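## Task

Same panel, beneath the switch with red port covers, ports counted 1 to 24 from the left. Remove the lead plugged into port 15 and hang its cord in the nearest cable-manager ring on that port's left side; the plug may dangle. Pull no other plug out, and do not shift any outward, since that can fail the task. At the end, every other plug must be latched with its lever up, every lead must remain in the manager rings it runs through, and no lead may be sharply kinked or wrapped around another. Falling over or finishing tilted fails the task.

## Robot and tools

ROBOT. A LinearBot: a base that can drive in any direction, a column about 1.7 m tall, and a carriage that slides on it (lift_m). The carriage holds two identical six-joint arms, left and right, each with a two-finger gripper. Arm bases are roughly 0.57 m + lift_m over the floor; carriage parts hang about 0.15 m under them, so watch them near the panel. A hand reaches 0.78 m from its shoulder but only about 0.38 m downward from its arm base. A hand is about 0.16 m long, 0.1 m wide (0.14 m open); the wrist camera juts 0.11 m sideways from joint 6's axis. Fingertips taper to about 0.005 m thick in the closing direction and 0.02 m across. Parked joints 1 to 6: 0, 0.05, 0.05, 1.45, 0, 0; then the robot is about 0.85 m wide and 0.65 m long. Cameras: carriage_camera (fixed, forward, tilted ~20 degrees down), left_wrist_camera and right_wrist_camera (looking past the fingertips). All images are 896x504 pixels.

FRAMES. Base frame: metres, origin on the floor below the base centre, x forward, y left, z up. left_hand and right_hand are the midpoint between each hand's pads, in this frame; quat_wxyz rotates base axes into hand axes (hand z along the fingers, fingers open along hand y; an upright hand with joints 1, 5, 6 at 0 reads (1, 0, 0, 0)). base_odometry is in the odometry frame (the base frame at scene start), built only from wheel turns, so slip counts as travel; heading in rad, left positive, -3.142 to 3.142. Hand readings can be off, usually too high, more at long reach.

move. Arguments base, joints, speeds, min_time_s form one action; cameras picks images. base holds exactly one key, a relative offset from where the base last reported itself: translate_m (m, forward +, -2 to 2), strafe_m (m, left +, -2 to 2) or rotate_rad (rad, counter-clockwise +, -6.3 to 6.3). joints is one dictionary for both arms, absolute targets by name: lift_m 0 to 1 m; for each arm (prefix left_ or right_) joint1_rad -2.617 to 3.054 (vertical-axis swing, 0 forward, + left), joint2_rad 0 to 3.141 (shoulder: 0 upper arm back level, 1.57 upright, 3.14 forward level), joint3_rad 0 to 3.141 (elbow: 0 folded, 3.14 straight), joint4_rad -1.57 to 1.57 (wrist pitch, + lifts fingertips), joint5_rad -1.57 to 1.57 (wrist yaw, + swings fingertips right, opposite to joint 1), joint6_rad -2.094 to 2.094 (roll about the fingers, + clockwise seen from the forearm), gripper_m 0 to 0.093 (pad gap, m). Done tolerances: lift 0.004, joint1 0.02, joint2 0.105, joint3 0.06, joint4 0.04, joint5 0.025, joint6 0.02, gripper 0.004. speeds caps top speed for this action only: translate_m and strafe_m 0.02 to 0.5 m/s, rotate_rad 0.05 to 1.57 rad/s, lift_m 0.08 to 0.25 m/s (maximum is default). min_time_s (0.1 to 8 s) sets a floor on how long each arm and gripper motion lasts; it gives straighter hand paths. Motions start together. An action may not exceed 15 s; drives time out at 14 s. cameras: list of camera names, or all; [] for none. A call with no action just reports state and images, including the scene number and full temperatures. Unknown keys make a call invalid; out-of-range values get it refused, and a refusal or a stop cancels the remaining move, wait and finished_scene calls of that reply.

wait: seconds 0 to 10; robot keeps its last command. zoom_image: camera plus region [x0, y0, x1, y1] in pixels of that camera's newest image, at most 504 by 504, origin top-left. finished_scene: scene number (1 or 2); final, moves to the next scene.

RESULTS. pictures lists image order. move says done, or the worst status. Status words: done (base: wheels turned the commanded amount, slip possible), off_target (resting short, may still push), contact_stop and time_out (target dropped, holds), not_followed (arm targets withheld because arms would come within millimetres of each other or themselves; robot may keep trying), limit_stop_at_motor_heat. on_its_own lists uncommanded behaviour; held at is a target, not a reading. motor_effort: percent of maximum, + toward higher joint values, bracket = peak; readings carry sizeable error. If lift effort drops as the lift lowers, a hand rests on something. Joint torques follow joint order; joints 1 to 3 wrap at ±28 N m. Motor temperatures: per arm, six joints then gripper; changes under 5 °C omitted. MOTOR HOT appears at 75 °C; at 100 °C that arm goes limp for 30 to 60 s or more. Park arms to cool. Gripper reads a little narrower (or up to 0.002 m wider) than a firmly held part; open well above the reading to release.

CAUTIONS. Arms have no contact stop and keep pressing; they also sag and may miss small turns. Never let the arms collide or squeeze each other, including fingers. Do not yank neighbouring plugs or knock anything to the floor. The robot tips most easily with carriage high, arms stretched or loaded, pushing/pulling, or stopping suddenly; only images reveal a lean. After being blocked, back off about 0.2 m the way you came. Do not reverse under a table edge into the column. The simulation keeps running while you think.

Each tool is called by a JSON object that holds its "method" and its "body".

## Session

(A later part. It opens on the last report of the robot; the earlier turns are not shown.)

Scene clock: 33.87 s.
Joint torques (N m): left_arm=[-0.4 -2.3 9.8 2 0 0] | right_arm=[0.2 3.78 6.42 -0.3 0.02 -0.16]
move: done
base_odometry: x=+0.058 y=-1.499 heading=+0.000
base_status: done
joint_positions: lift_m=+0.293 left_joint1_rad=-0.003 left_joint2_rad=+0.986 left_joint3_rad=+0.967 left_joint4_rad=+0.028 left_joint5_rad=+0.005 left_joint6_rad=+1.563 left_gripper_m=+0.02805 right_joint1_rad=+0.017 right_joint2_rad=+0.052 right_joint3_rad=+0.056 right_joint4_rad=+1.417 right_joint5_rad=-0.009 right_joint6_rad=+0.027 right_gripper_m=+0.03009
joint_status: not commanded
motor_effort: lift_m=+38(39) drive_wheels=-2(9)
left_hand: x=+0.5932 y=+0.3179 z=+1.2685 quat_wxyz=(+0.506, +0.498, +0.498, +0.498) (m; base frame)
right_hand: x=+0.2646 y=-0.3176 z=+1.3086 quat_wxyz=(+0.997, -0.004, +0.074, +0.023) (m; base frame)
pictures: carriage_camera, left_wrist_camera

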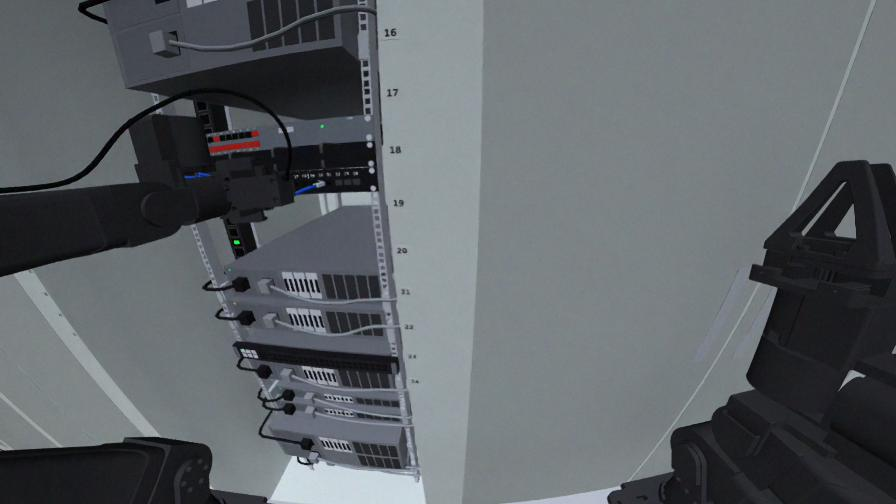

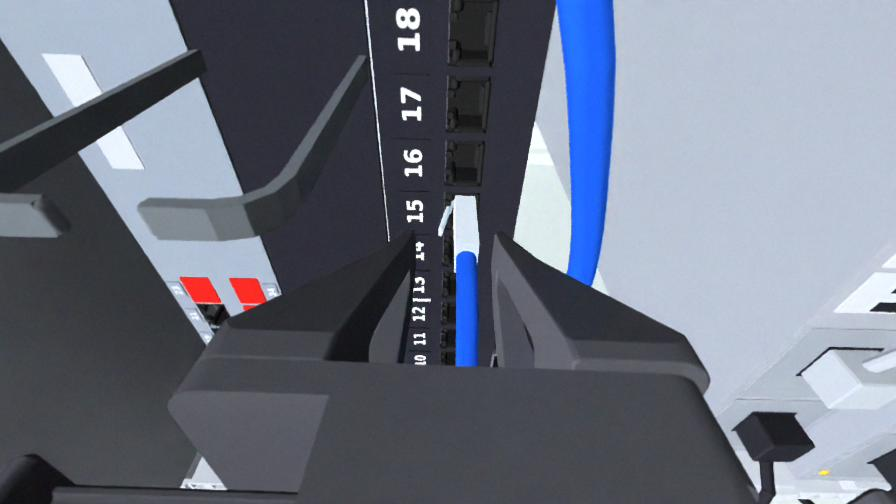

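{"method": "move", "body": {"base": {"translate_m": -0.025}, "joints": {"left_joint4_rad": -0.09, "lift_m": 0.322, "left_gripper_m": 0.0225}, "speeds": {"translate_m": 0.04, "lift_m": 0.08}, "cameras": ["left_wrist_camera","carriage_camera"]}}

{"method": "zoom_image", "body": {"camera": "left_wrist_camera", "region": [360, 120, 580, 300]}}

{"method": "zoom_image", "body": {"camera": "carriage_camera", "region": [180, 130, 360, 240]}}

Scene clock: 37.47 s.
Joint torques (N m): left_arm=[-0.32 -3.28 9.89 2.07 0.03 0.04] | right_arm=[0.23 3.84 6.34 -0.29 0.02 -0.16]
move: done
base_odometry: x=+0.033 y=-1.499 heading=-0.001
base_status: done
joint_positions: lift_m=+0.322 left_joint1_rad=-0.003 left_joint2_rad=+0.994 left_joint3_rad=+0.967 left_joint4_rad=-0.071 left_joint5_rad=+0.005 left_joint6_rad=+1.563 left_gripper_m=+0.02257 right_joint1_rad=+0.017 right_joint2_rad=+0.052 right_joint3_rad=+0.056 right_joint4_rad=+1.417 right_joint5_rad=-0.009 right_joint6_rad=+0.027 right_gripper_m=+0.03009
joint_status: all done
motor_effort: lift_m=+39(46) drive_wheels=+3(12)
left_hand: x=+0.5944 y=+0.3180 z=+1.2700 quat_wxyz=(+0.478, +0.524, +0.524, +0.471) (m; base frame)
right_hand: x=+0.2648 y=-0.3176 z=+1.3373 quat_wxyz=(+0.997, -0.004, +0.075, +0.023) (m; base frame)
pictures: carriage_camera, left_wrist_camera

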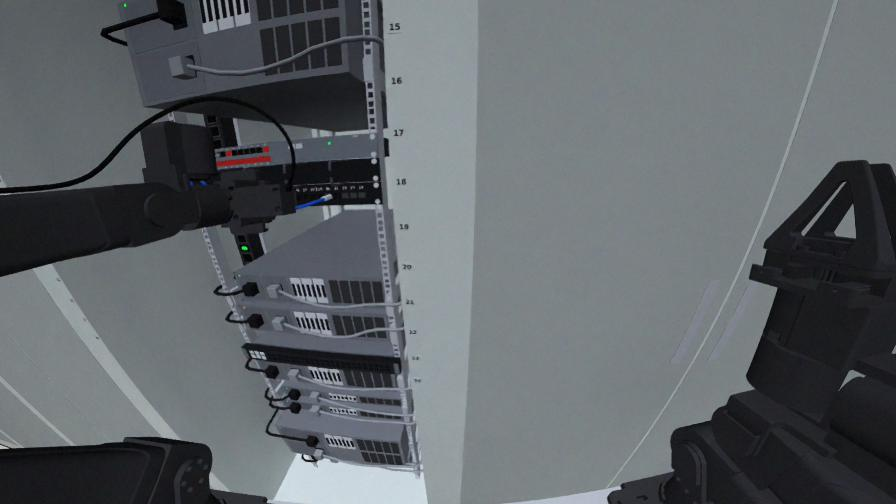

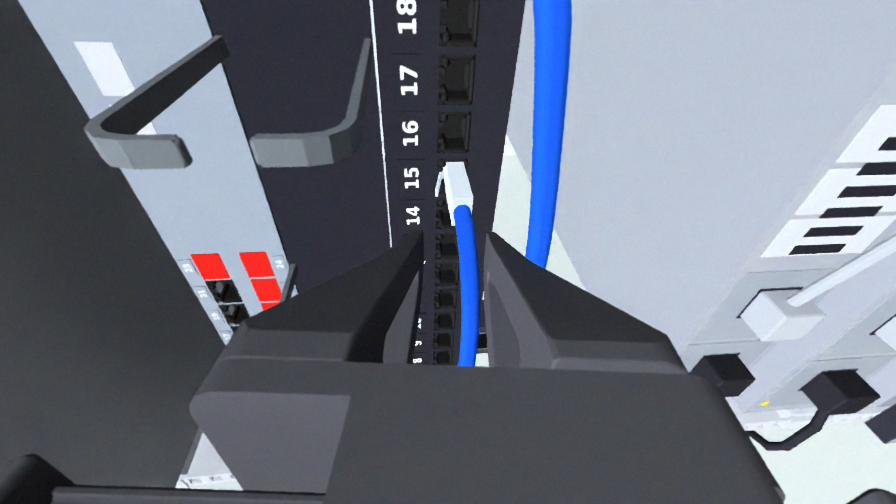

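Scaled by 2.291 from the camera's 896x504 image, which has a finer 1280x720 frame.

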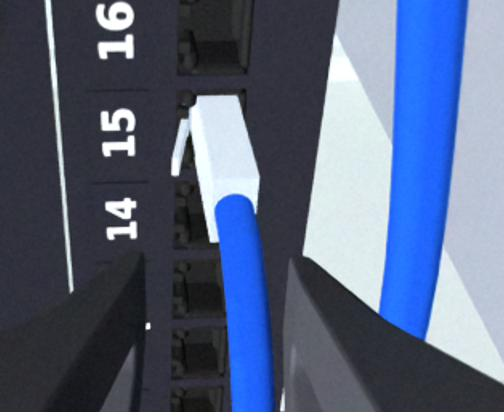

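Scaled by 2.800 from the camera's 896x504 image, which has a finer 1280x720 frame.

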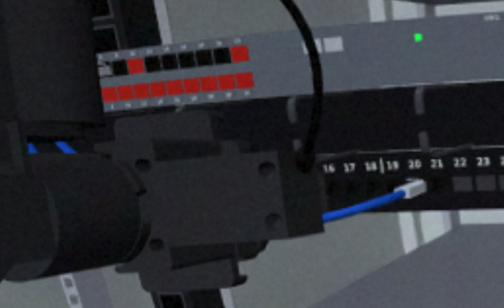

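{"method": "move", "body": {"base": {"translate_m":0.02}, "speeds": {"translate_m":0.03}, "cameras": ["left_wrist_camera"]}}

{"method": "zoom_image", "body": {"camera": "left_wrist_camera", "region": [360, 120, 580, 300]}}

Scene clock: 40.37 s.
Joint torques (N m): left_arm=[-0.17 -3.38 10.03 2.11 0.01 0.02] | right_arm=[0.23 3.7 6.31 -0.31 0.02 -0.16]
move: done
base_odometry: x=+0.053 y=-1.499 heading=+0.000
base_status: done
joint_positions: lift_m=+0.322 left_joint1_rad=-0.003 left_joint2_rad=+0.994 left_joint3_rad=+0.967 left_joint4_rad=-0.072 left_joint5_rad=+0.005 left_joint6_rad=+1.563 left_gripper_m=+0.02257 right_joint1_rad=+0.017 right_joint2_rad=+0.052 right_joint3_rad=+0.056 right_joint4_rad=+1.418 right_joint5_rad=-0.009 right_joint6_rad=+0.027 right_gripper_m=+0.03009
joint_status: not commanded
motor_effort: lift_m=+39(39) drive_wheels=+3(11)
left_hand: x=+0.5944 y=+0.3179 z=+1.2696 quat_wxyz=(+0.478, +0.524, +0.524, +0.471) (m; base frame)
right_hand: x=+0.2645 y=-0.3176 z=+1.3374 quat_wxyz=(+0.997, -0.004, +0.074, +0.023) (m; base frame)
pictures: left_wrist_camera

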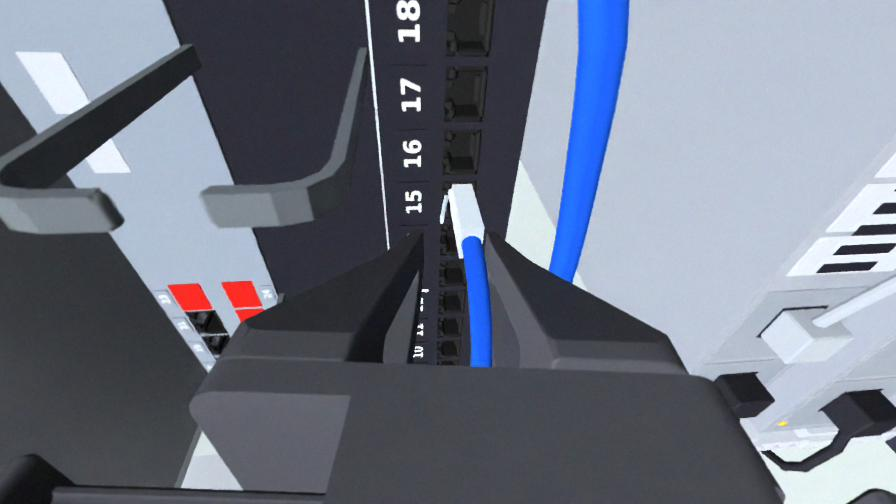

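Scaled by 2.291 from the camera's 896x504 image, which has a finer 1280x720 frame.

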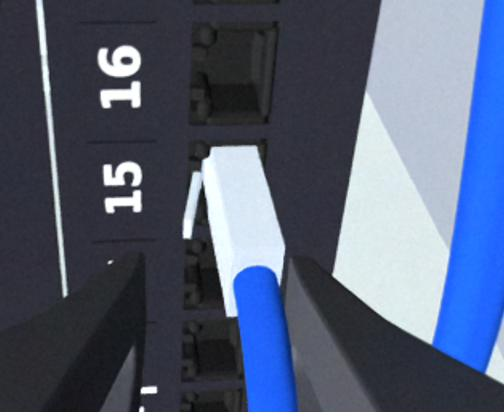

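{"method": "move", "body": {"joints": {"lift_m":0.319}, "cameras": []}}

{"method": "move", "body": {"base": {"translate_m":0.008}, "speeds": {"translate_m":0.02}, "cameras": ["left_wrist_camera"]}}

{"method": "zoom_image", "body": {"camera": "left_wrist_camera", "region": [360, 120, 580, 300]}}

Scene clock: 41.13 s.
Joint torques (N m): left_arm=[-0.47 -3.25 9.76 2.11 0.01 0.06] | right_arm=[0.2 3.78 6.22 -0.3 0.02 -0.17]
move: done
base_odometry: x=+0.053 y=-1.499 heading=+0.000
base_status: not commanded
joint_positions: lift_m=+0.319 left_joint1_rad=-0.003 left_joint2_rad=+0.994 left_joint3_rad=+0.967 left_joint4_rad=-0.074 left_joint5_rad=+0.005 left_joint6_rad=+1.563 left_gripper_m=+0.02257 right_joint1_rad=+0.017 right_joint2_rad=+0.052 right_joint3_rad=+0.056 right_joint4_rad=+1.418 right_joint5_rad=-0.009 right_joint6_rad=+0.027 right_gripper_m=+0.03009
joint_status: all done
motor_effort: lift_m=+38(40) drive_wheels=+3(5)
left_hand: x=+0.5943 y=+0.3179 z=+1.2663 quat_wxyz=(+0.478, +0.525, +0.525, +0.470) (m; base frame)
right_hand: x=+0.2645 y=-0.3176 z=+1.3344 quat_wxyz=(+0.997, -0.004, +0.074, +0.023) (m; base frame)
pictures: none
No camera images: "cameras" was empty.

Scene clock: 42.03 s.
Joint torques (N m): left_arm=[-0.16 -2.92 9.98 2.15 0.07 0.04] | right_arm=[0.2 3.86 6.24 -0.31 0.01 -0.16]
move: done
base_odometry: x=+0.061 y=-1.499 heading=+0.000
base_status: done
joint_positions: lift_m=+0.319 left_joint1_rad=-0.003 left_joint2_rad=+0.991 left_joint3_rad=+0.967 left_joint4_rad=-0.075 left_joint5_rad=+0.005 left_joint6_rad=+1.564 left_gripper_m=+0.02256 right_joint1_rad=+0.017 right_joint2_rad=+0.052 right_joint3_rad=+0.056 right_joint4_rad=+1.418 right_joint5_rad=-0.009 right_joint6_rad=+0.027 right_gripper_m=+0.03009
joint_status: not commanded
motor_effort: lift_m=+39(39) drive_wheels=-5(9)
left_hand: x=+0.5935 y=+0.3180 z=+1.2671 quat_wxyz=(+0.478, +0.524, +0.524, +0.471) (m; base frame)
right_hand: x=+0.2645 y=-0.3176 z=+1.3344 quat_wxyz=(+0.997, -0.004, +0.074, +0.023) (m; base frame)
pictures: left_wrist_camera

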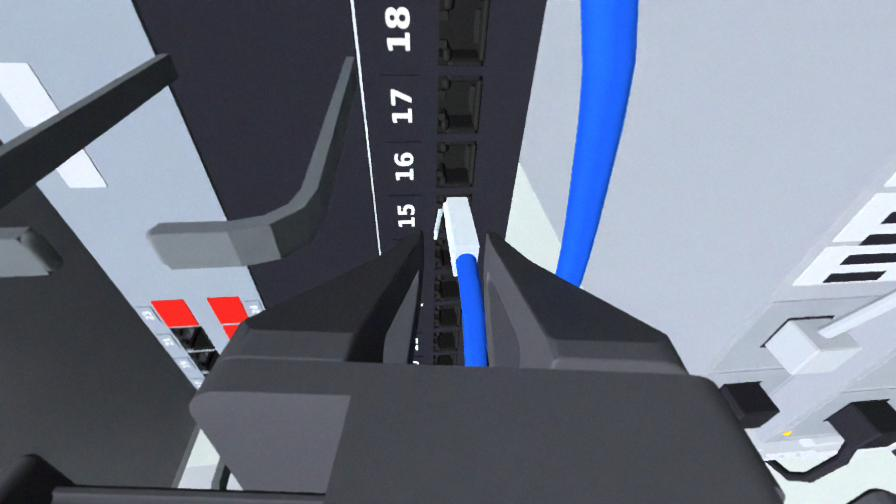

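Scaled by 2.291 from the camera's 896x504 image, which has a finer 1280x720 frame.

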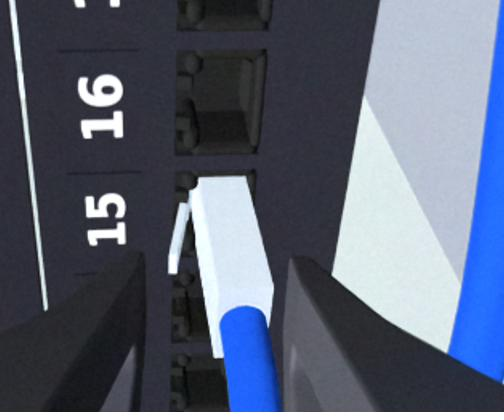

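{"method": "move", "body": {"base": {"translate_m":0.008}, "speeds": {"translate_m":0.02}, "cameras": ["left_wrist_camera"]}}

{"method": "zoom_image", "body": {"camera": "left_wrist_camera", "region": [360, 120, 580, 300]}}

Scene clock: 43.17 s.
Joint torques (N m): left_arm=[-0.2 -0.66 9.85 2.55 0.02 0] | right_arm=[0.23 3.74 6.24 -0.33 0.02 -0.16]
move: done
base_odometry: x=+0.069 y=-1.499 heading=+0.001
base_status: done
joint_positions: lift_m=+0.319 left_joint1_rad=-0.003 left_joint2_rad=+0.972 left_joint3_rad=+0.967 left_joint4_rad=-0.107 left_joint5_rad=+0.005 left_joint6_rad=+1.564 left_gripper_m=+0.02255 right_joint1_rad=+0.017 right_joint2_rad=+0.052 right_joint3_rad=+0.056 right_joint4_rad=+1.418 right_joint5_rad=-0.009 right_joint6_rad=+0.027 right_gripper_m=+0.03009
joint_status: not commanded
motor_effort: lift_m=+39(39) drive_wheels=+3(11)
left_hand: x=+0.5879 y=+0.3180 z=+1.2659 quat_wxyz=(+0.475, +0.527, +0.527, +0.468) (m; base frame)
right_hand: x=+0.2644 y=-0.3176 z=+1.3344 quat_wxyz=(+0.997, -0.004, +0.074, +0.023) (m; base frame)
pictures: left_wrist_camera

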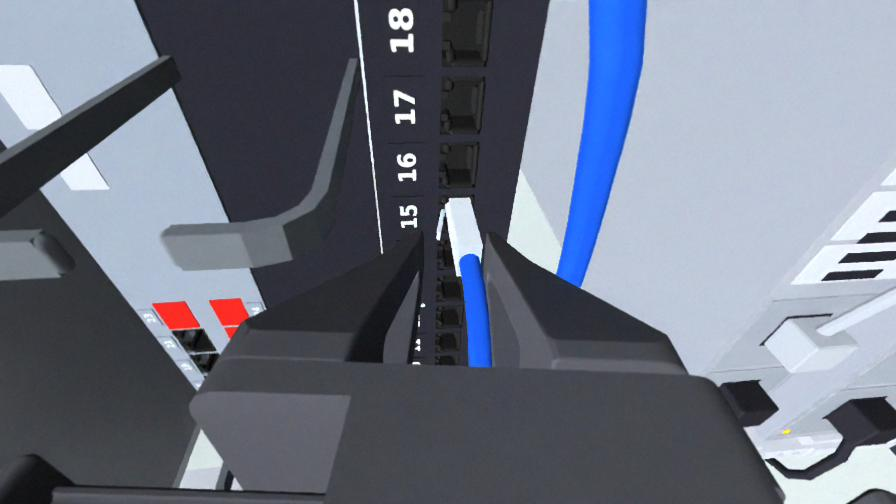

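Scaled by 2.291 from the camera's 896x504 image, which has a finer 1280x720 frame.

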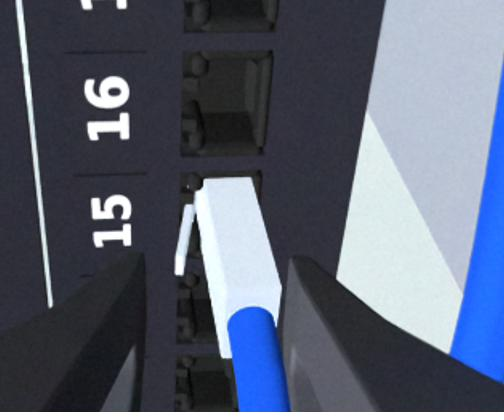

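{"method": "move", "body": {"joints": {"left_gripper_m":0.0175,"lift_m":0.318}, "min_time_s": 1, "cameras": ["left_wrist_camera"]}}

{"method": "zoom_image", "body": {"camera": "left_wrist_camera", "region": [360, 120, 580, 300]}}

Scene clock: 44.93 s.
Joint torques (N m): left_arm=[-0.16 -0.75 9.76 2.38 0.03 0] | right_arm=[0.21 3.78 6.28 -0.3 0.01 -0.16]
move: done
base_odometry: x=+0.069 y=-1.499 heading=+0.001
base_status: not commanded
joint_positions: lift_m=+0.318 left_joint1_rad=-0.003 left_joint2_rad=+0.972 left_joint3_rad=+0.967 left_joint4_rad=-0.099 left_joint5_rad=+0.005 left_joint6_rad=+1.564 left_gripper_m=+0.01759 right_joint1_rad=+0.017 right_joint2_rad=+0.052 right_joint3_rad=+0.056 right_joint4_rad=+1.418 right_joint5_rad=-0.009 right_joint6_rad=+0.027 right_gripper_m=+0.03009
joint_status: all done
motor_effort: lift_m=+38(39) drive_wheels=+4(4)
left_hand: x=+0.5881 y=+0.3180 z=+1.2669 quat_wxyz=(+0.477, +0.525, +0.525, +0.470) (m; base frame)
right_hand: x=+0.2644 y=-0.3176 z=+1.3335 quat_wxyz=(+0.997, -0.004, +0.074, +0.023) (m; base frame)
pictures: left_wrist_camera

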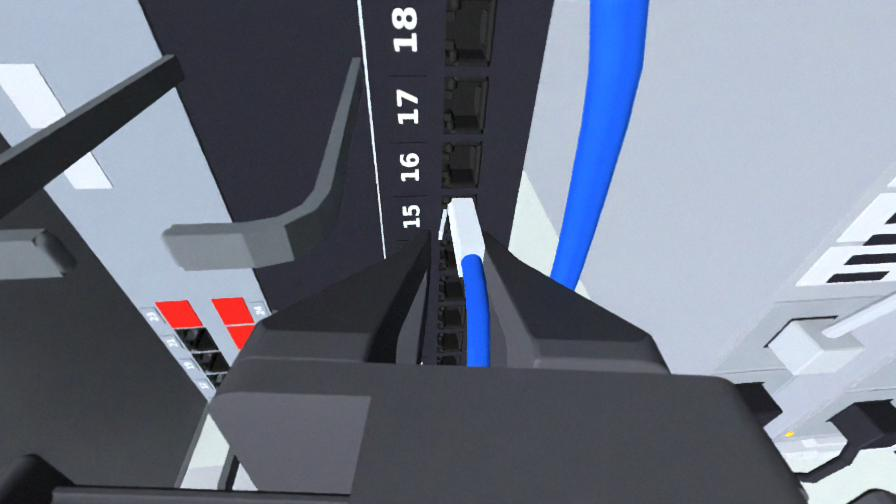

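Scaled by 2.291 from the camera's 896x504 image, which has a finer 1280x720 frame.

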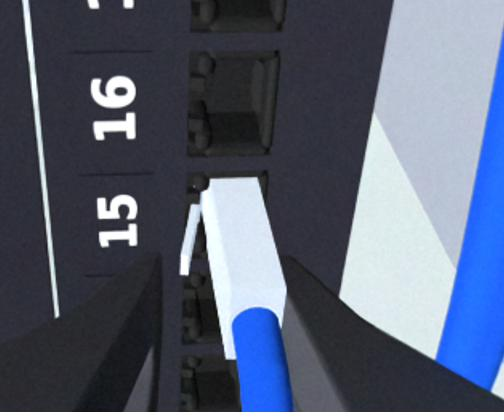

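{"method": "move", "body": {"joints": {"lift_m":0.3155}, "base": {"translate_m":0.006}, "speeds": {"translate_m":0.02}, "cameras": ["left_wrist_camera"]}}

{"method": "zoom_image", "body": {"camera": "left_wrist_camera", "region": [360, 120, 580, 300]}}

Scene clock: 45.93 s.
Joint torques (N m): left_arm=[-0.35 1.35 9.77 2.65 0 0.03] | right_arm=[0.21 3.73 6.38 -0.27 0.02 -0.16]
move: done
base_odometry: x=+0.075 y=-1.498 heading=+0.002
base_status: done
joint_positions: lift_m=+0.316 left_joint1_rad=-0.003 left_joint2_rad=+0.956 left_joint3_rad=+0.967 left_joint4_rad=-0.118 left_joint5_rad=+0.004 left_joint6_rad=+1.564 left_gripper_m=+0.01756 right_joint1_rad=+0.017 right_joint2_rad=+0.052 right_joint3_rad=+0.056 right_joint4_rad=+1.417 right_joint5_rad=-0.009 right_joint6_rad=+0.027 right_gripper_m=+0.03009
joint_status: all done
motor_effort: lift_m=+37(40) drive_wheels=+4(11)
left_hand: x=+0.5836 y=+0.3181 z=+1.2651 quat_wxyz=(+0.476, +0.526, +0.526, +0.469) (m; base frame)
right_hand: x=+0.2646 y=-0.3176 z=+1.3309 quat_wxyz=(+0.997, -0.004, +0.074, +0.023) (m; base frame)
pictures: left_wrist_camera

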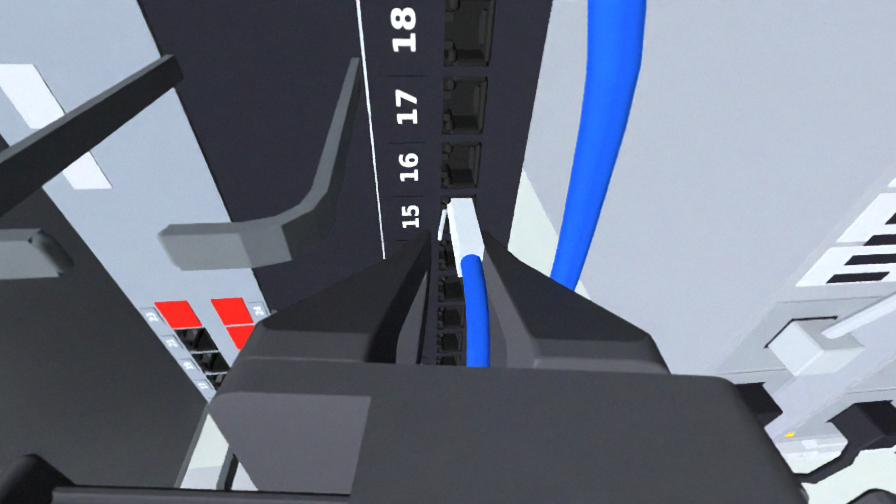

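Scaled by 2.291 from the camera's 896x504 image, which has a finer 1280x720 frame.

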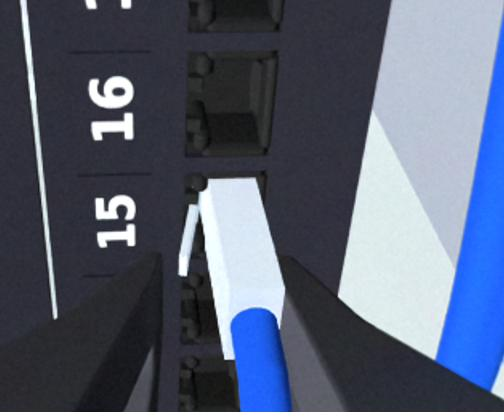

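{"method": "move", "body": {"cameras": ["carriage_camera"]}}

{"method": "zoom_image", "body": {"camera": "carriage_camera", "region": [180, 120, 480, 320]}}

{"method": "zoom_image", "body": {"camera": "left_wrist_camera", "region": [440, 150, 800, 400]}}

Scene clock: 46.47 s.
Joint torques (N m): left_arm=[-0.25 1.16 9.74 2.65 0.03 0.06] | right_arm=[0.2 3.81 6.28 -0.29 0.02 -0.16]
Motor temperatures (°C): left_arm=[32 30 45 40 29 27 30] | right_arm=[30 31 40 34 28 28 27]
base_odometry: x=+0.075 y=-1.498 heading=+0.002
base_status: done
joint_positions: lift_m=+0.316 left_joint1_rad=-0.003 left_joint2_rad=+0.956 left_joint3_rad=+0.967 left_joint4_rad=-0.118 left_joint5_rad=+0.004 left_joint6_rad=+1.565 left_gripper_m=+0.01756 right_joint1_rad=+0.017 right_joint2_rad=+0.052 right_joint3_rad=+0.056 right_joint4_rad=+1.417 right_joint5_rad=-0.009 right_joint6_rad=+0.027 right_gripper_m=+0.03009
joint_status: all done
motor_effort: lift_m=+38(40) drive_wheels=+3(11)
left_hand: x=+0.5836 y=+0.3181 z=+1.2651 quat_wxyz=(+0.476, +0.526, +0.526, +0.469) (m; base frame)
right_hand: x=+0.2646 y=-0.3176 z=+1.3309 quat_wxyz=(+0.997, -0.004, +0.074, +0.023) (m; base frame)
pictures: carriage_camera

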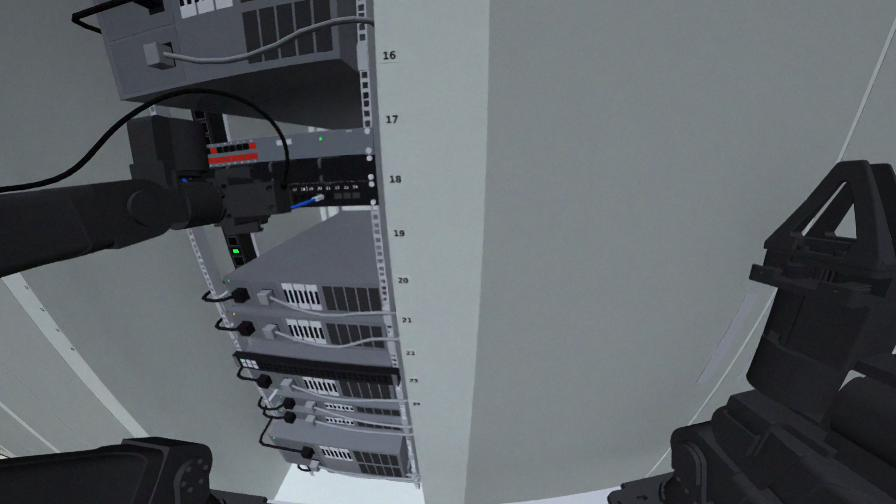

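Scaled by 1.680 from the camera's 896x504 image, which has a finer 1280x720 frame.

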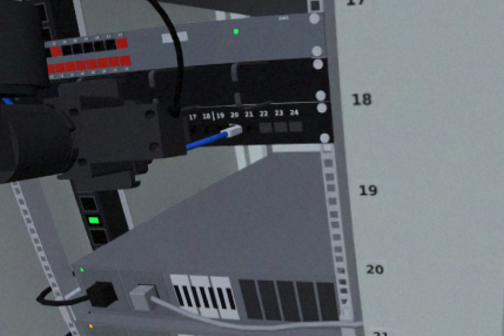

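This scene's latest camera images include none from left_wrist_camera. They are from: carriage_camera. left_wrist_camera's image comes with the result of a call that names it in "cameras".

{"method": "move", "body": {"joints": {"lift_m":0.314,"left_gripper_m":0.010}, "min_time_s": 1.5, "cameras": ["left_wrist_camera"]}}

{"method": "zoom_image", "body": {"camera": "left_wrist_camera", "region": [360, 120, 580, 300]}}

Scene clock: 49.43 s.
Joint torques (N m): left_arm=[-0.08 1.03 9.84 2.69 0.02 0.03] | right_arm=[0.21 3.78 6.28 -0.29 0.02 -0.16]
move: done
base_odometry: x=+0.075 y=-1.498 heading=+0.002
base_status: not commanded
joint_positions: lift_m=+0.314 left_joint1_rad=-0.003 left_joint2_rad=+0.957 left_joint3_rad=+0.967 left_joint4_rad=-0.121 left_joint5_rad=+0.004 left_joint6_rad=+1.565 left_gripper_m=+0.01012 right_joint1_rad=+0.017 right_joint2_rad=+0.052 right_joint3_rad=+0.056 right_joint4_rad=+1.417 right_joint5_rad=-0.009 right_joint6_rad=+0.027 right_gripper_m=+0.03009
joint_status: all done
motor_effort: lift_m=+38(38) drive_wheels=+3(5)
left_hand: x=+0.5838 y=+0.3181 z=+1.2626 quat_wxyz=(+0.475, +0.527, +0.527, +0.468) (m; base frame)
right_hand: x=+0.2646 y=-0.3176 z=+1.3295 quat_wxyz=(+0.997, -0.004, +0.074, +0.023) (m; base frame)
pictures: left_wrist_camera

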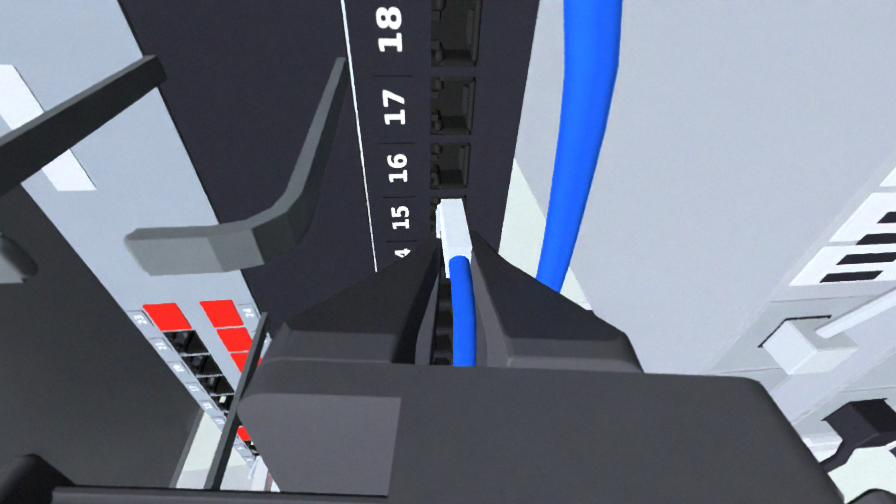

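Scaled by 2.291 from the camera's 896x504 image, which has a finer 1280x720 frame.

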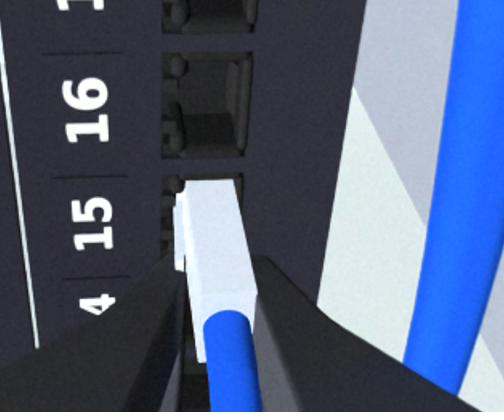

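{"method": "move", "body": {"joints": {"left_gripper_m":0.0}, "min_time_s": 1.5, "cameras": ["left_wrist_camera"]}}

{"method": "zoom_image", "body": {"camera": "left_wrist_camera", "region": [360, 120, 580, 300]}}

Scene clock: 51.33 s.
Joint torques (N m): left_arm=[-0.25 1.01 9.7 2.65 0 -0.04] | right_arm=[0.21 3.77 6.28 -0.29 0.02 -0.16]
move: off_target
base_odometry: x=+0.075 y=-1.498 heading=+0.002
base_status: not commanded
joint_positions: lift_m=+0.314 left_joint1_rad=-0.003 left_joint2_rad=+0.957 left_joint3_rad=+0.967 left_joint4_rad=-0.121 left_joint5_rad=+0.004 left_joint6_rad=+1.572 left_gripper_m=+0.00687 right_joint1_rad=+0.017 right_joint2_rad=+0.052 right_joint3_rad=+0.056 right_joint4_rad=+1.417 right_joint5_rad=-0.009 right_joint6_rad=+0.027 right_gripper_m=+0.03009
joint_status: left_gripper_m off_target (ended at +0.00690, target +0.00000)
motor_effort: lift_m=+37(38) drive_wheels=+4(6)
left_hand: x=+0.5838 y=+0.3181 z=+1.2626 quat_wxyz=(+0.473, +0.529, +0.525, +0.470) (m; base frame)
right_hand: x=+0.2646 y=-0.3176 z=+1.3295 quat_wxyz=(+0.997, -0.004, +0.074, +0.023) (m; base frame)
pictures: left_wrist_camera

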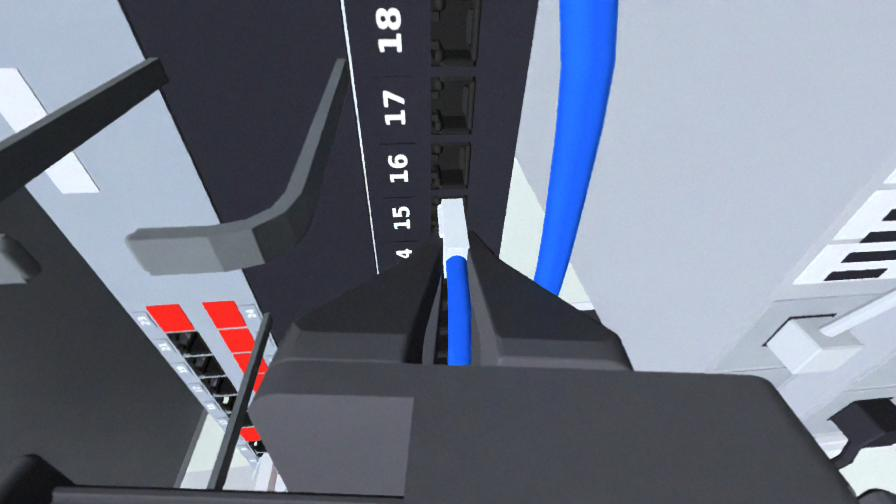

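Scaled by 2.291 from the camera's 896x504 image, which has a finer 1280x720 frame.

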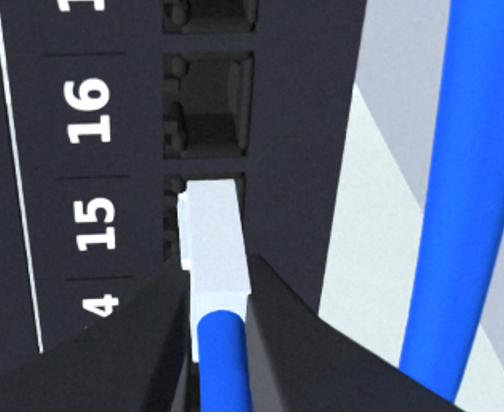

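{"method": "move", "body": {"base": {"translate_m":-0.02}, "speeds": {"translate_m":0.02}, "cameras": ["left_wrist_camera"]}}

{"method": "zoom_image", "body": {"camera": "left_wrist_camera", "region": [360, 120, 580, 300]}}

Scene clock: 52.93 s.
Joint torques (N m): left_arm=[-0.31 -5.34 9.92 1.6 -0.01 -0.06] | right_arm=[0.23 3.84 6.3 -0.31 0.01 -0.16]
move: done
base_odometry: x=+0.055 y=-1.499 heading=+0.001
base_status: done
joint_positions: lift_m=+0.314 left_joint1_rad=-0.003 left_joint2_rad=+1.013 left_joint3_rad=+0.967 left_joint4_rad=-0.030 left_joint5_rad=+0.003 left_joint6_rad=+1.572 left_gripper_m=+0.00658 right_joint1_rad=+0.017 right_joint2_rad=+0.052 right_joint3_rad=+0.056 right_joint4_rad=+1.417 right_joint5_rad=-0.009 right_joint6_rad=+0.027 right_gripper_m=+0.03009
joint_status: not commanded
motor_effort: lift_m=+38(38) drive_wheels=-3(11)
left_hand: x=+0.6000 y=+0.3182 z=+1.2657 quat_wxyz=(+0.482, +0.520, +0.517, +0.480) (m; base frame)
right_hand: x=+0.2647 y=-0.3176 z=+1.3295 quat_wxyz=(+0.997, -0.004, +0.075, +0.023) (m; base frame)
pictures: left_wrist_camera

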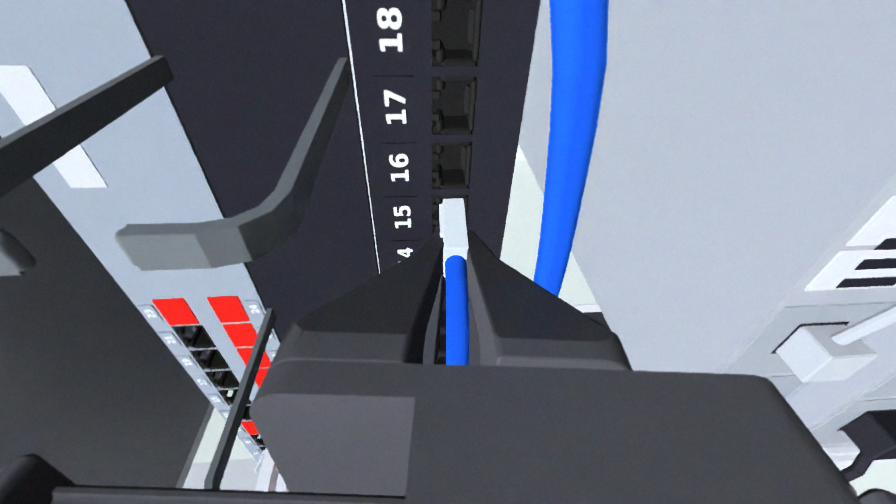

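Scaled by 2.291 from the camera's 896x504 image, which has a finer 1280x720 frame.

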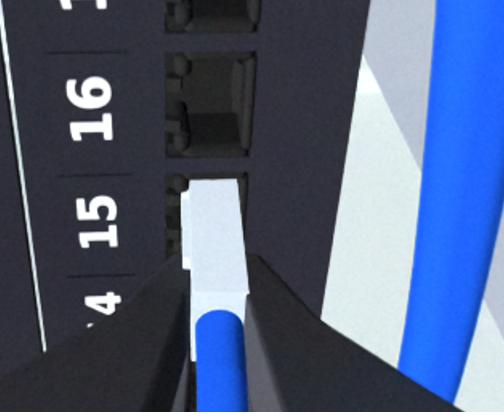

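{"method": "move", "body": {"base": {"translate_m":-0.007}, "speeds": {"translate_m":0.02}, "cameras": ["left_wrist_camera"]}}

{"method": "zoom_image", "body": {"camera": "left_wrist_camera", "region": [360, 120, 580, 300]}}

Scene clock: 53.93 s.
Joint torques (N m): left_arm=[-0.27 -7.64 9.94 1.26 0.06 -0.08] | right_arm=[0.21 3.69 6.2 -0.29 0.01 -0.16]
move: done
base_odometry: x=+0.048 y=-1.499 heading=+0.001
base_status: done
joint_positions: lift_m=+0.314 left_joint1_rad=-0.003 left_joint2_rad=+1.034 left_joint3_rad=+0.967 left_joint4_rad=+0.001 left_joint5_rad=+0.001 left_joint6_rad=+1.572 left_gripper_m=+0.00649 right_joint1_rad=+0.017 right_joint2_rad=+0.052 right_joint3_rad=+0.056 right_joint4_rad=+1.417 right_joint5_rad=-0.009 right_joint6_rad=+0.027 right_gripper_m=+0.03009
joint_status: not commanded
motor_effort: lift_m=+37(38) drive_wheels=-7(13)
left_hand: x=+0.6058 y=+0.3185 z=+1.2659 quat_wxyz=(+0.484, +0.518, +0.515, +0.483) (m; base frame)
right_hand: x=+0.2647 y=-0.3176 z=+1.3295 quat_wxyz=(+0.997, -0.004, +0.075, +0.023) (m; base frame)
pictures: left_wrist_camera

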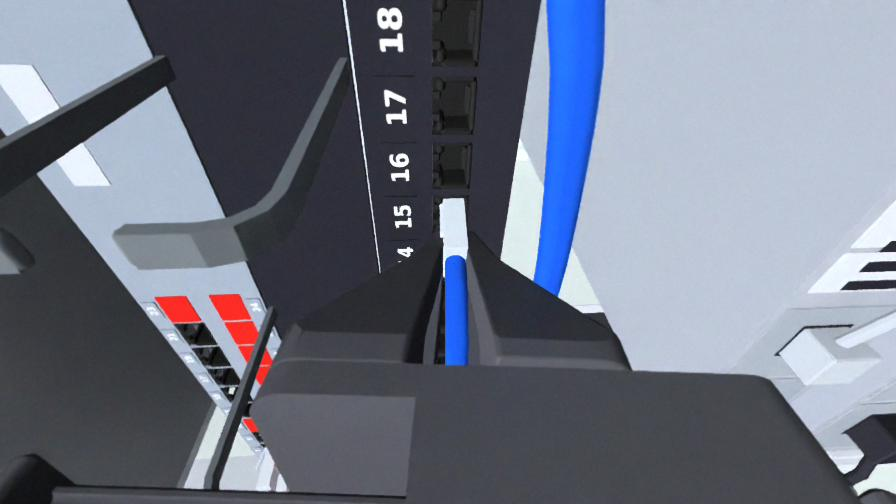

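Scaled by 2.291 from the camera's 896x504 image, which has a finer 1280x720 frame.

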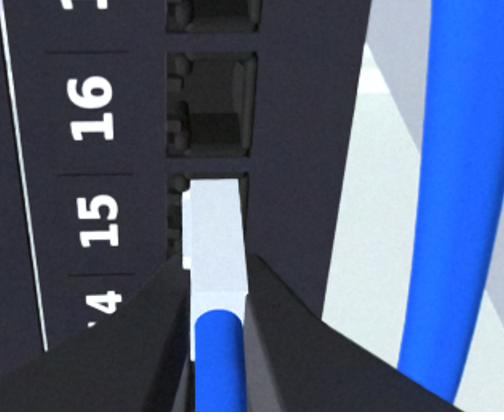

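{"method": "move", "body": {"base": {"translate_m":-0.006}, "speeds": {"translate_m":0.02}, "cameras": ["left_wrist_camera"]}}

{"method": "zoom_image", "body": {"camera": "left_wrist_camera", "region": [400, 170, 520, 270]}}

Scene clock: 55.17 s.
Joint torques (N m): left_arm=[-0.21 -3.66 10.07 2.02 0.09 -0.02] | right_arm=[0.2 3.81 6.27 -0.3 0.02 -0.16]
move: done
base_odometry: x=+0.042 y=-1.499 heading=+0.000
base_status: done
joint_positions: lift_m=+0.314 left_joint1_rad=-0.003 left_joint2_rad=+0.998 left_joint3_rad=+0.967 left_joint4_rad=-0.065 left_joint5_rad=+0.000 left_joint6_rad=+1.572 left_gripper_m=+0.00631 right_joint1_rad=+0.017 right_joint2_rad=+0.052 right_joint3_rad=+0.056 right_joint4_rad=+1.417 right_joint5_rad=-0.009 right_joint6_rad=+0.027 right_gripper_m=+0.03009
joint_status: not commanded
motor_effort: lift_m=+38(38) drive_wheels=+2(14)
left_hand: x=+0.5956 y=+0.3187 z=+1.2620 quat_wxyz=(+0.476, +0.525, +0.522, +0.475) (m; base frame)
right_hand: x=+0.2646 y=-0.3176 z=+1.3295 quat_wxyz=(+0.997, -0.004, +0.074, +0.023) (m; base frame)
pictures: left_wrist_camera

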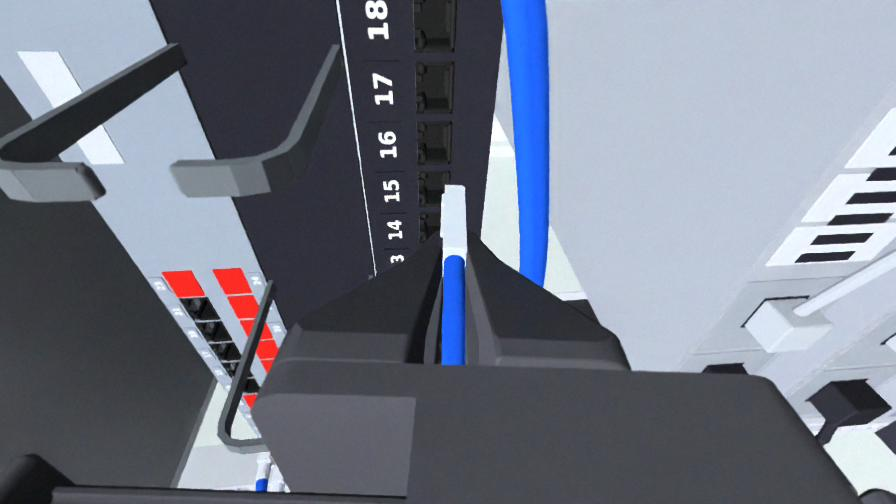

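Scaled by 4.200 from the camera's 896x504 image, which has a finer 1280x720 frame.

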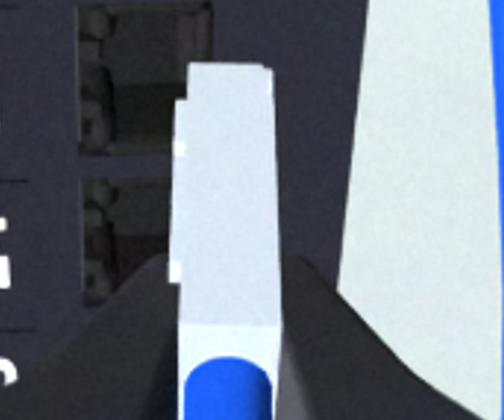

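{"method": "move", "body": {"base": {"translate_m":-0.06}, "joints": {"lift_m":0.332}, "speeds": {"translate_m":0.05}, "cameras": ["left_wrist_camera","carriage_camera"]}}

{"method": "zoom_image", "body": {"camera": "carriage_camera", "region": [180, 120, 480, 320]}}

Scene clock: 57.10 s.
Joint torques (N m): left_arm=[-0.34 -3.67 9.98 2.15 0.06 -0.07] | right_arm=[0.21 3.75 6.3 -0.27 0.02 -0.16]
move: done
base_odometry: x=-0.018 y=-1.499 heading=+0.000
base_status: done
joint_positions: lift_m=+0.332 left_joint1_rad=-0.003 left_joint2_rad=+0.998 left_joint3_rad=+0.967 left_joint4_rad=-0.080 left_joint5_rad=+0.000 left_joint6_rad=+1.572 left_gripper_m=+0.00631 right_joint1_rad=+0.017 right_joint2_rad=+0.052 right_joint3_rad=+0.056 right_joint4_rad=+1.416 right_joint5_rad=-0.009 right_joint6_rad=+0.027 right_gripper_m=+0.03009
joint_status: all done
motor_effort: lift_m=+38(48) drive_wheels=-4(11)
left_hand: x=+0.5952 y=+0.3187 z=+1.2765 quat_wxyz=(+0.472, +0.528, +0.526, +0.471) (m; base frame)
right_hand: x=+0.2650 y=-0.3176 z=+1.3474 quat_wxyz=(+0.997, -0.004, +0.075, +0.023) (m; base frame)
pictures: carriage_camera, left_wrist_camera

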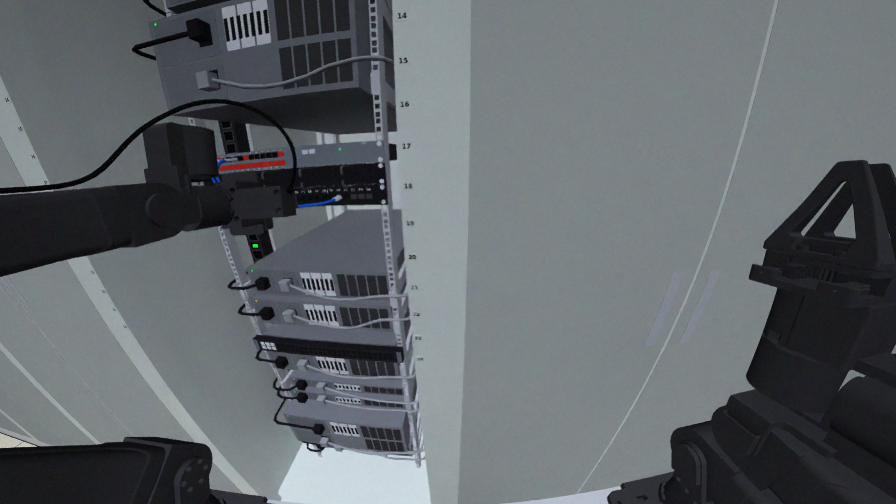

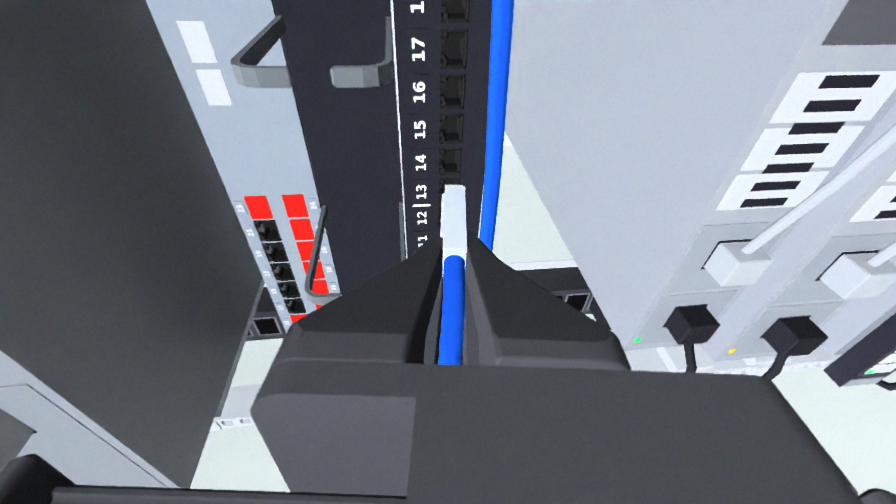

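Scaled by 1.680 from the camera's 896x504 image, which has a finer 1280x720 frame.

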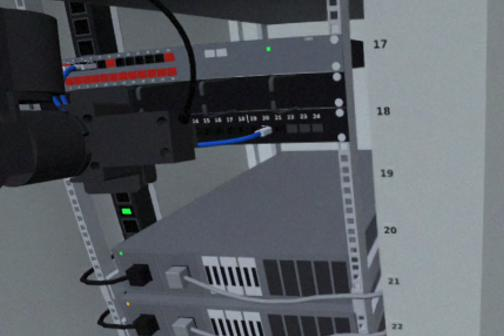

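{"method": "move", "body": {"base": {"strafe_m":0.16}, "joints": {"left_joint1_rad":-0.2,"left_joint2_rad":0.997,"left_joint3_rad":0.985,"left_joint4_rad":-0.04,"left_joint5_rad":0.4}, "speeds": {"strafe_m":0.08}, "min_time_s": 2, "cameras": ["left_wrist_camera","carriage_camera"]}}

Scene clock: 60.73 s.
Joint torques (N m): left_arm=[-0.88 -3.59 9.8 2.31 0.11 -0.09] | right_arm=[0.25 3.79 6.3 -0.27 0.02 -0.16]
move: done
base_odometry: x=-0.018 y=-1.339 heading=+0.000
base_status: done
joint_positions: lift_m=+0.332 left_joint1_rad=-0.196 left_joint2_rad=+0.998 left_joint3_rad=+0.967 left_joint4_rad=-0.047 left_joint5_rad=+0.398 left_joint6_rad=+1.572 left_gripper_m=+0.00631 right_joint1_rad=+0.017 right_joint2_rad=+0.052 right_joint3_rad=+0.056 right_joint4_rad=+1.416 right_joint5_rad=-0.009 right_joint6_rad=+0.027 right_gripper_m=+0.03009
joint_status: all done
motor_effort: lift_m=+38(38) drive_wheels=+0(10)
left_hand: x=+0.5628 y=+0.1851 z=+1.2856 quat_wxyz=(+0.606, +0.642, +0.352, +0.310) (m; base frame)
right_hand: x=+0.2650 y=-0.3176 z=+1.3474 quat_wxyz=(+0.997, -0.004, +0.075, +0.023) (m; base frame)
pictures: carriage_camera, left_wrist_camera

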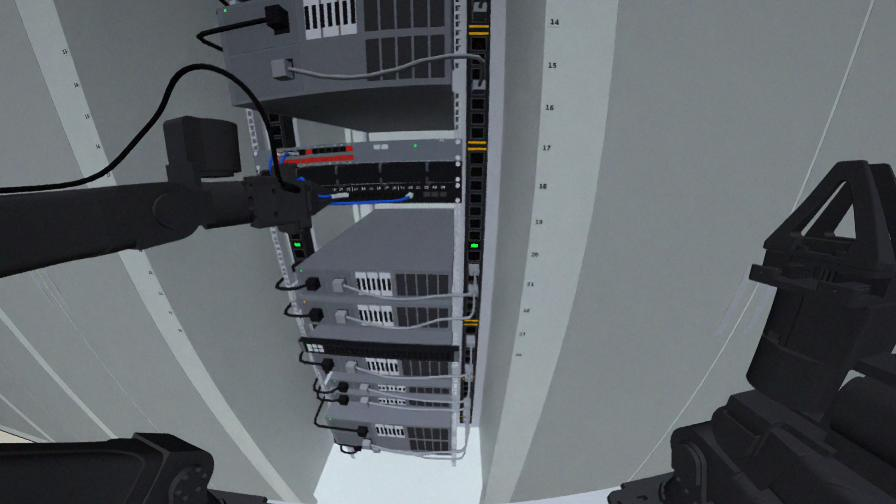

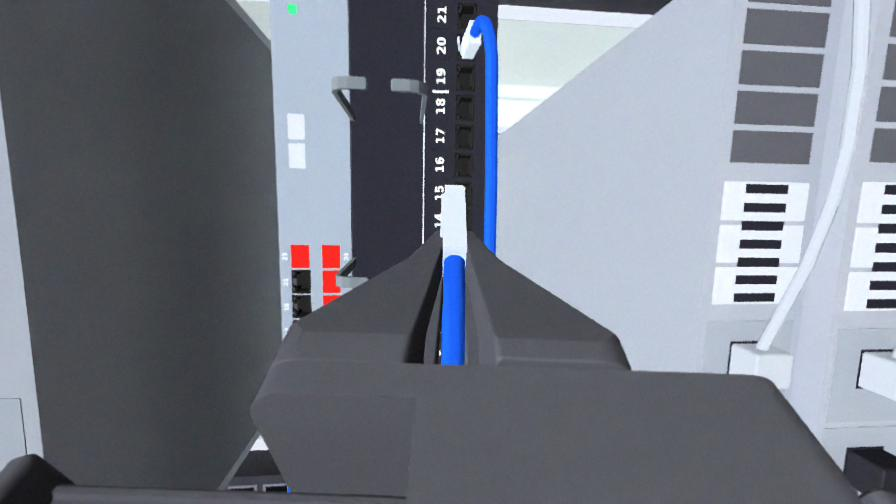

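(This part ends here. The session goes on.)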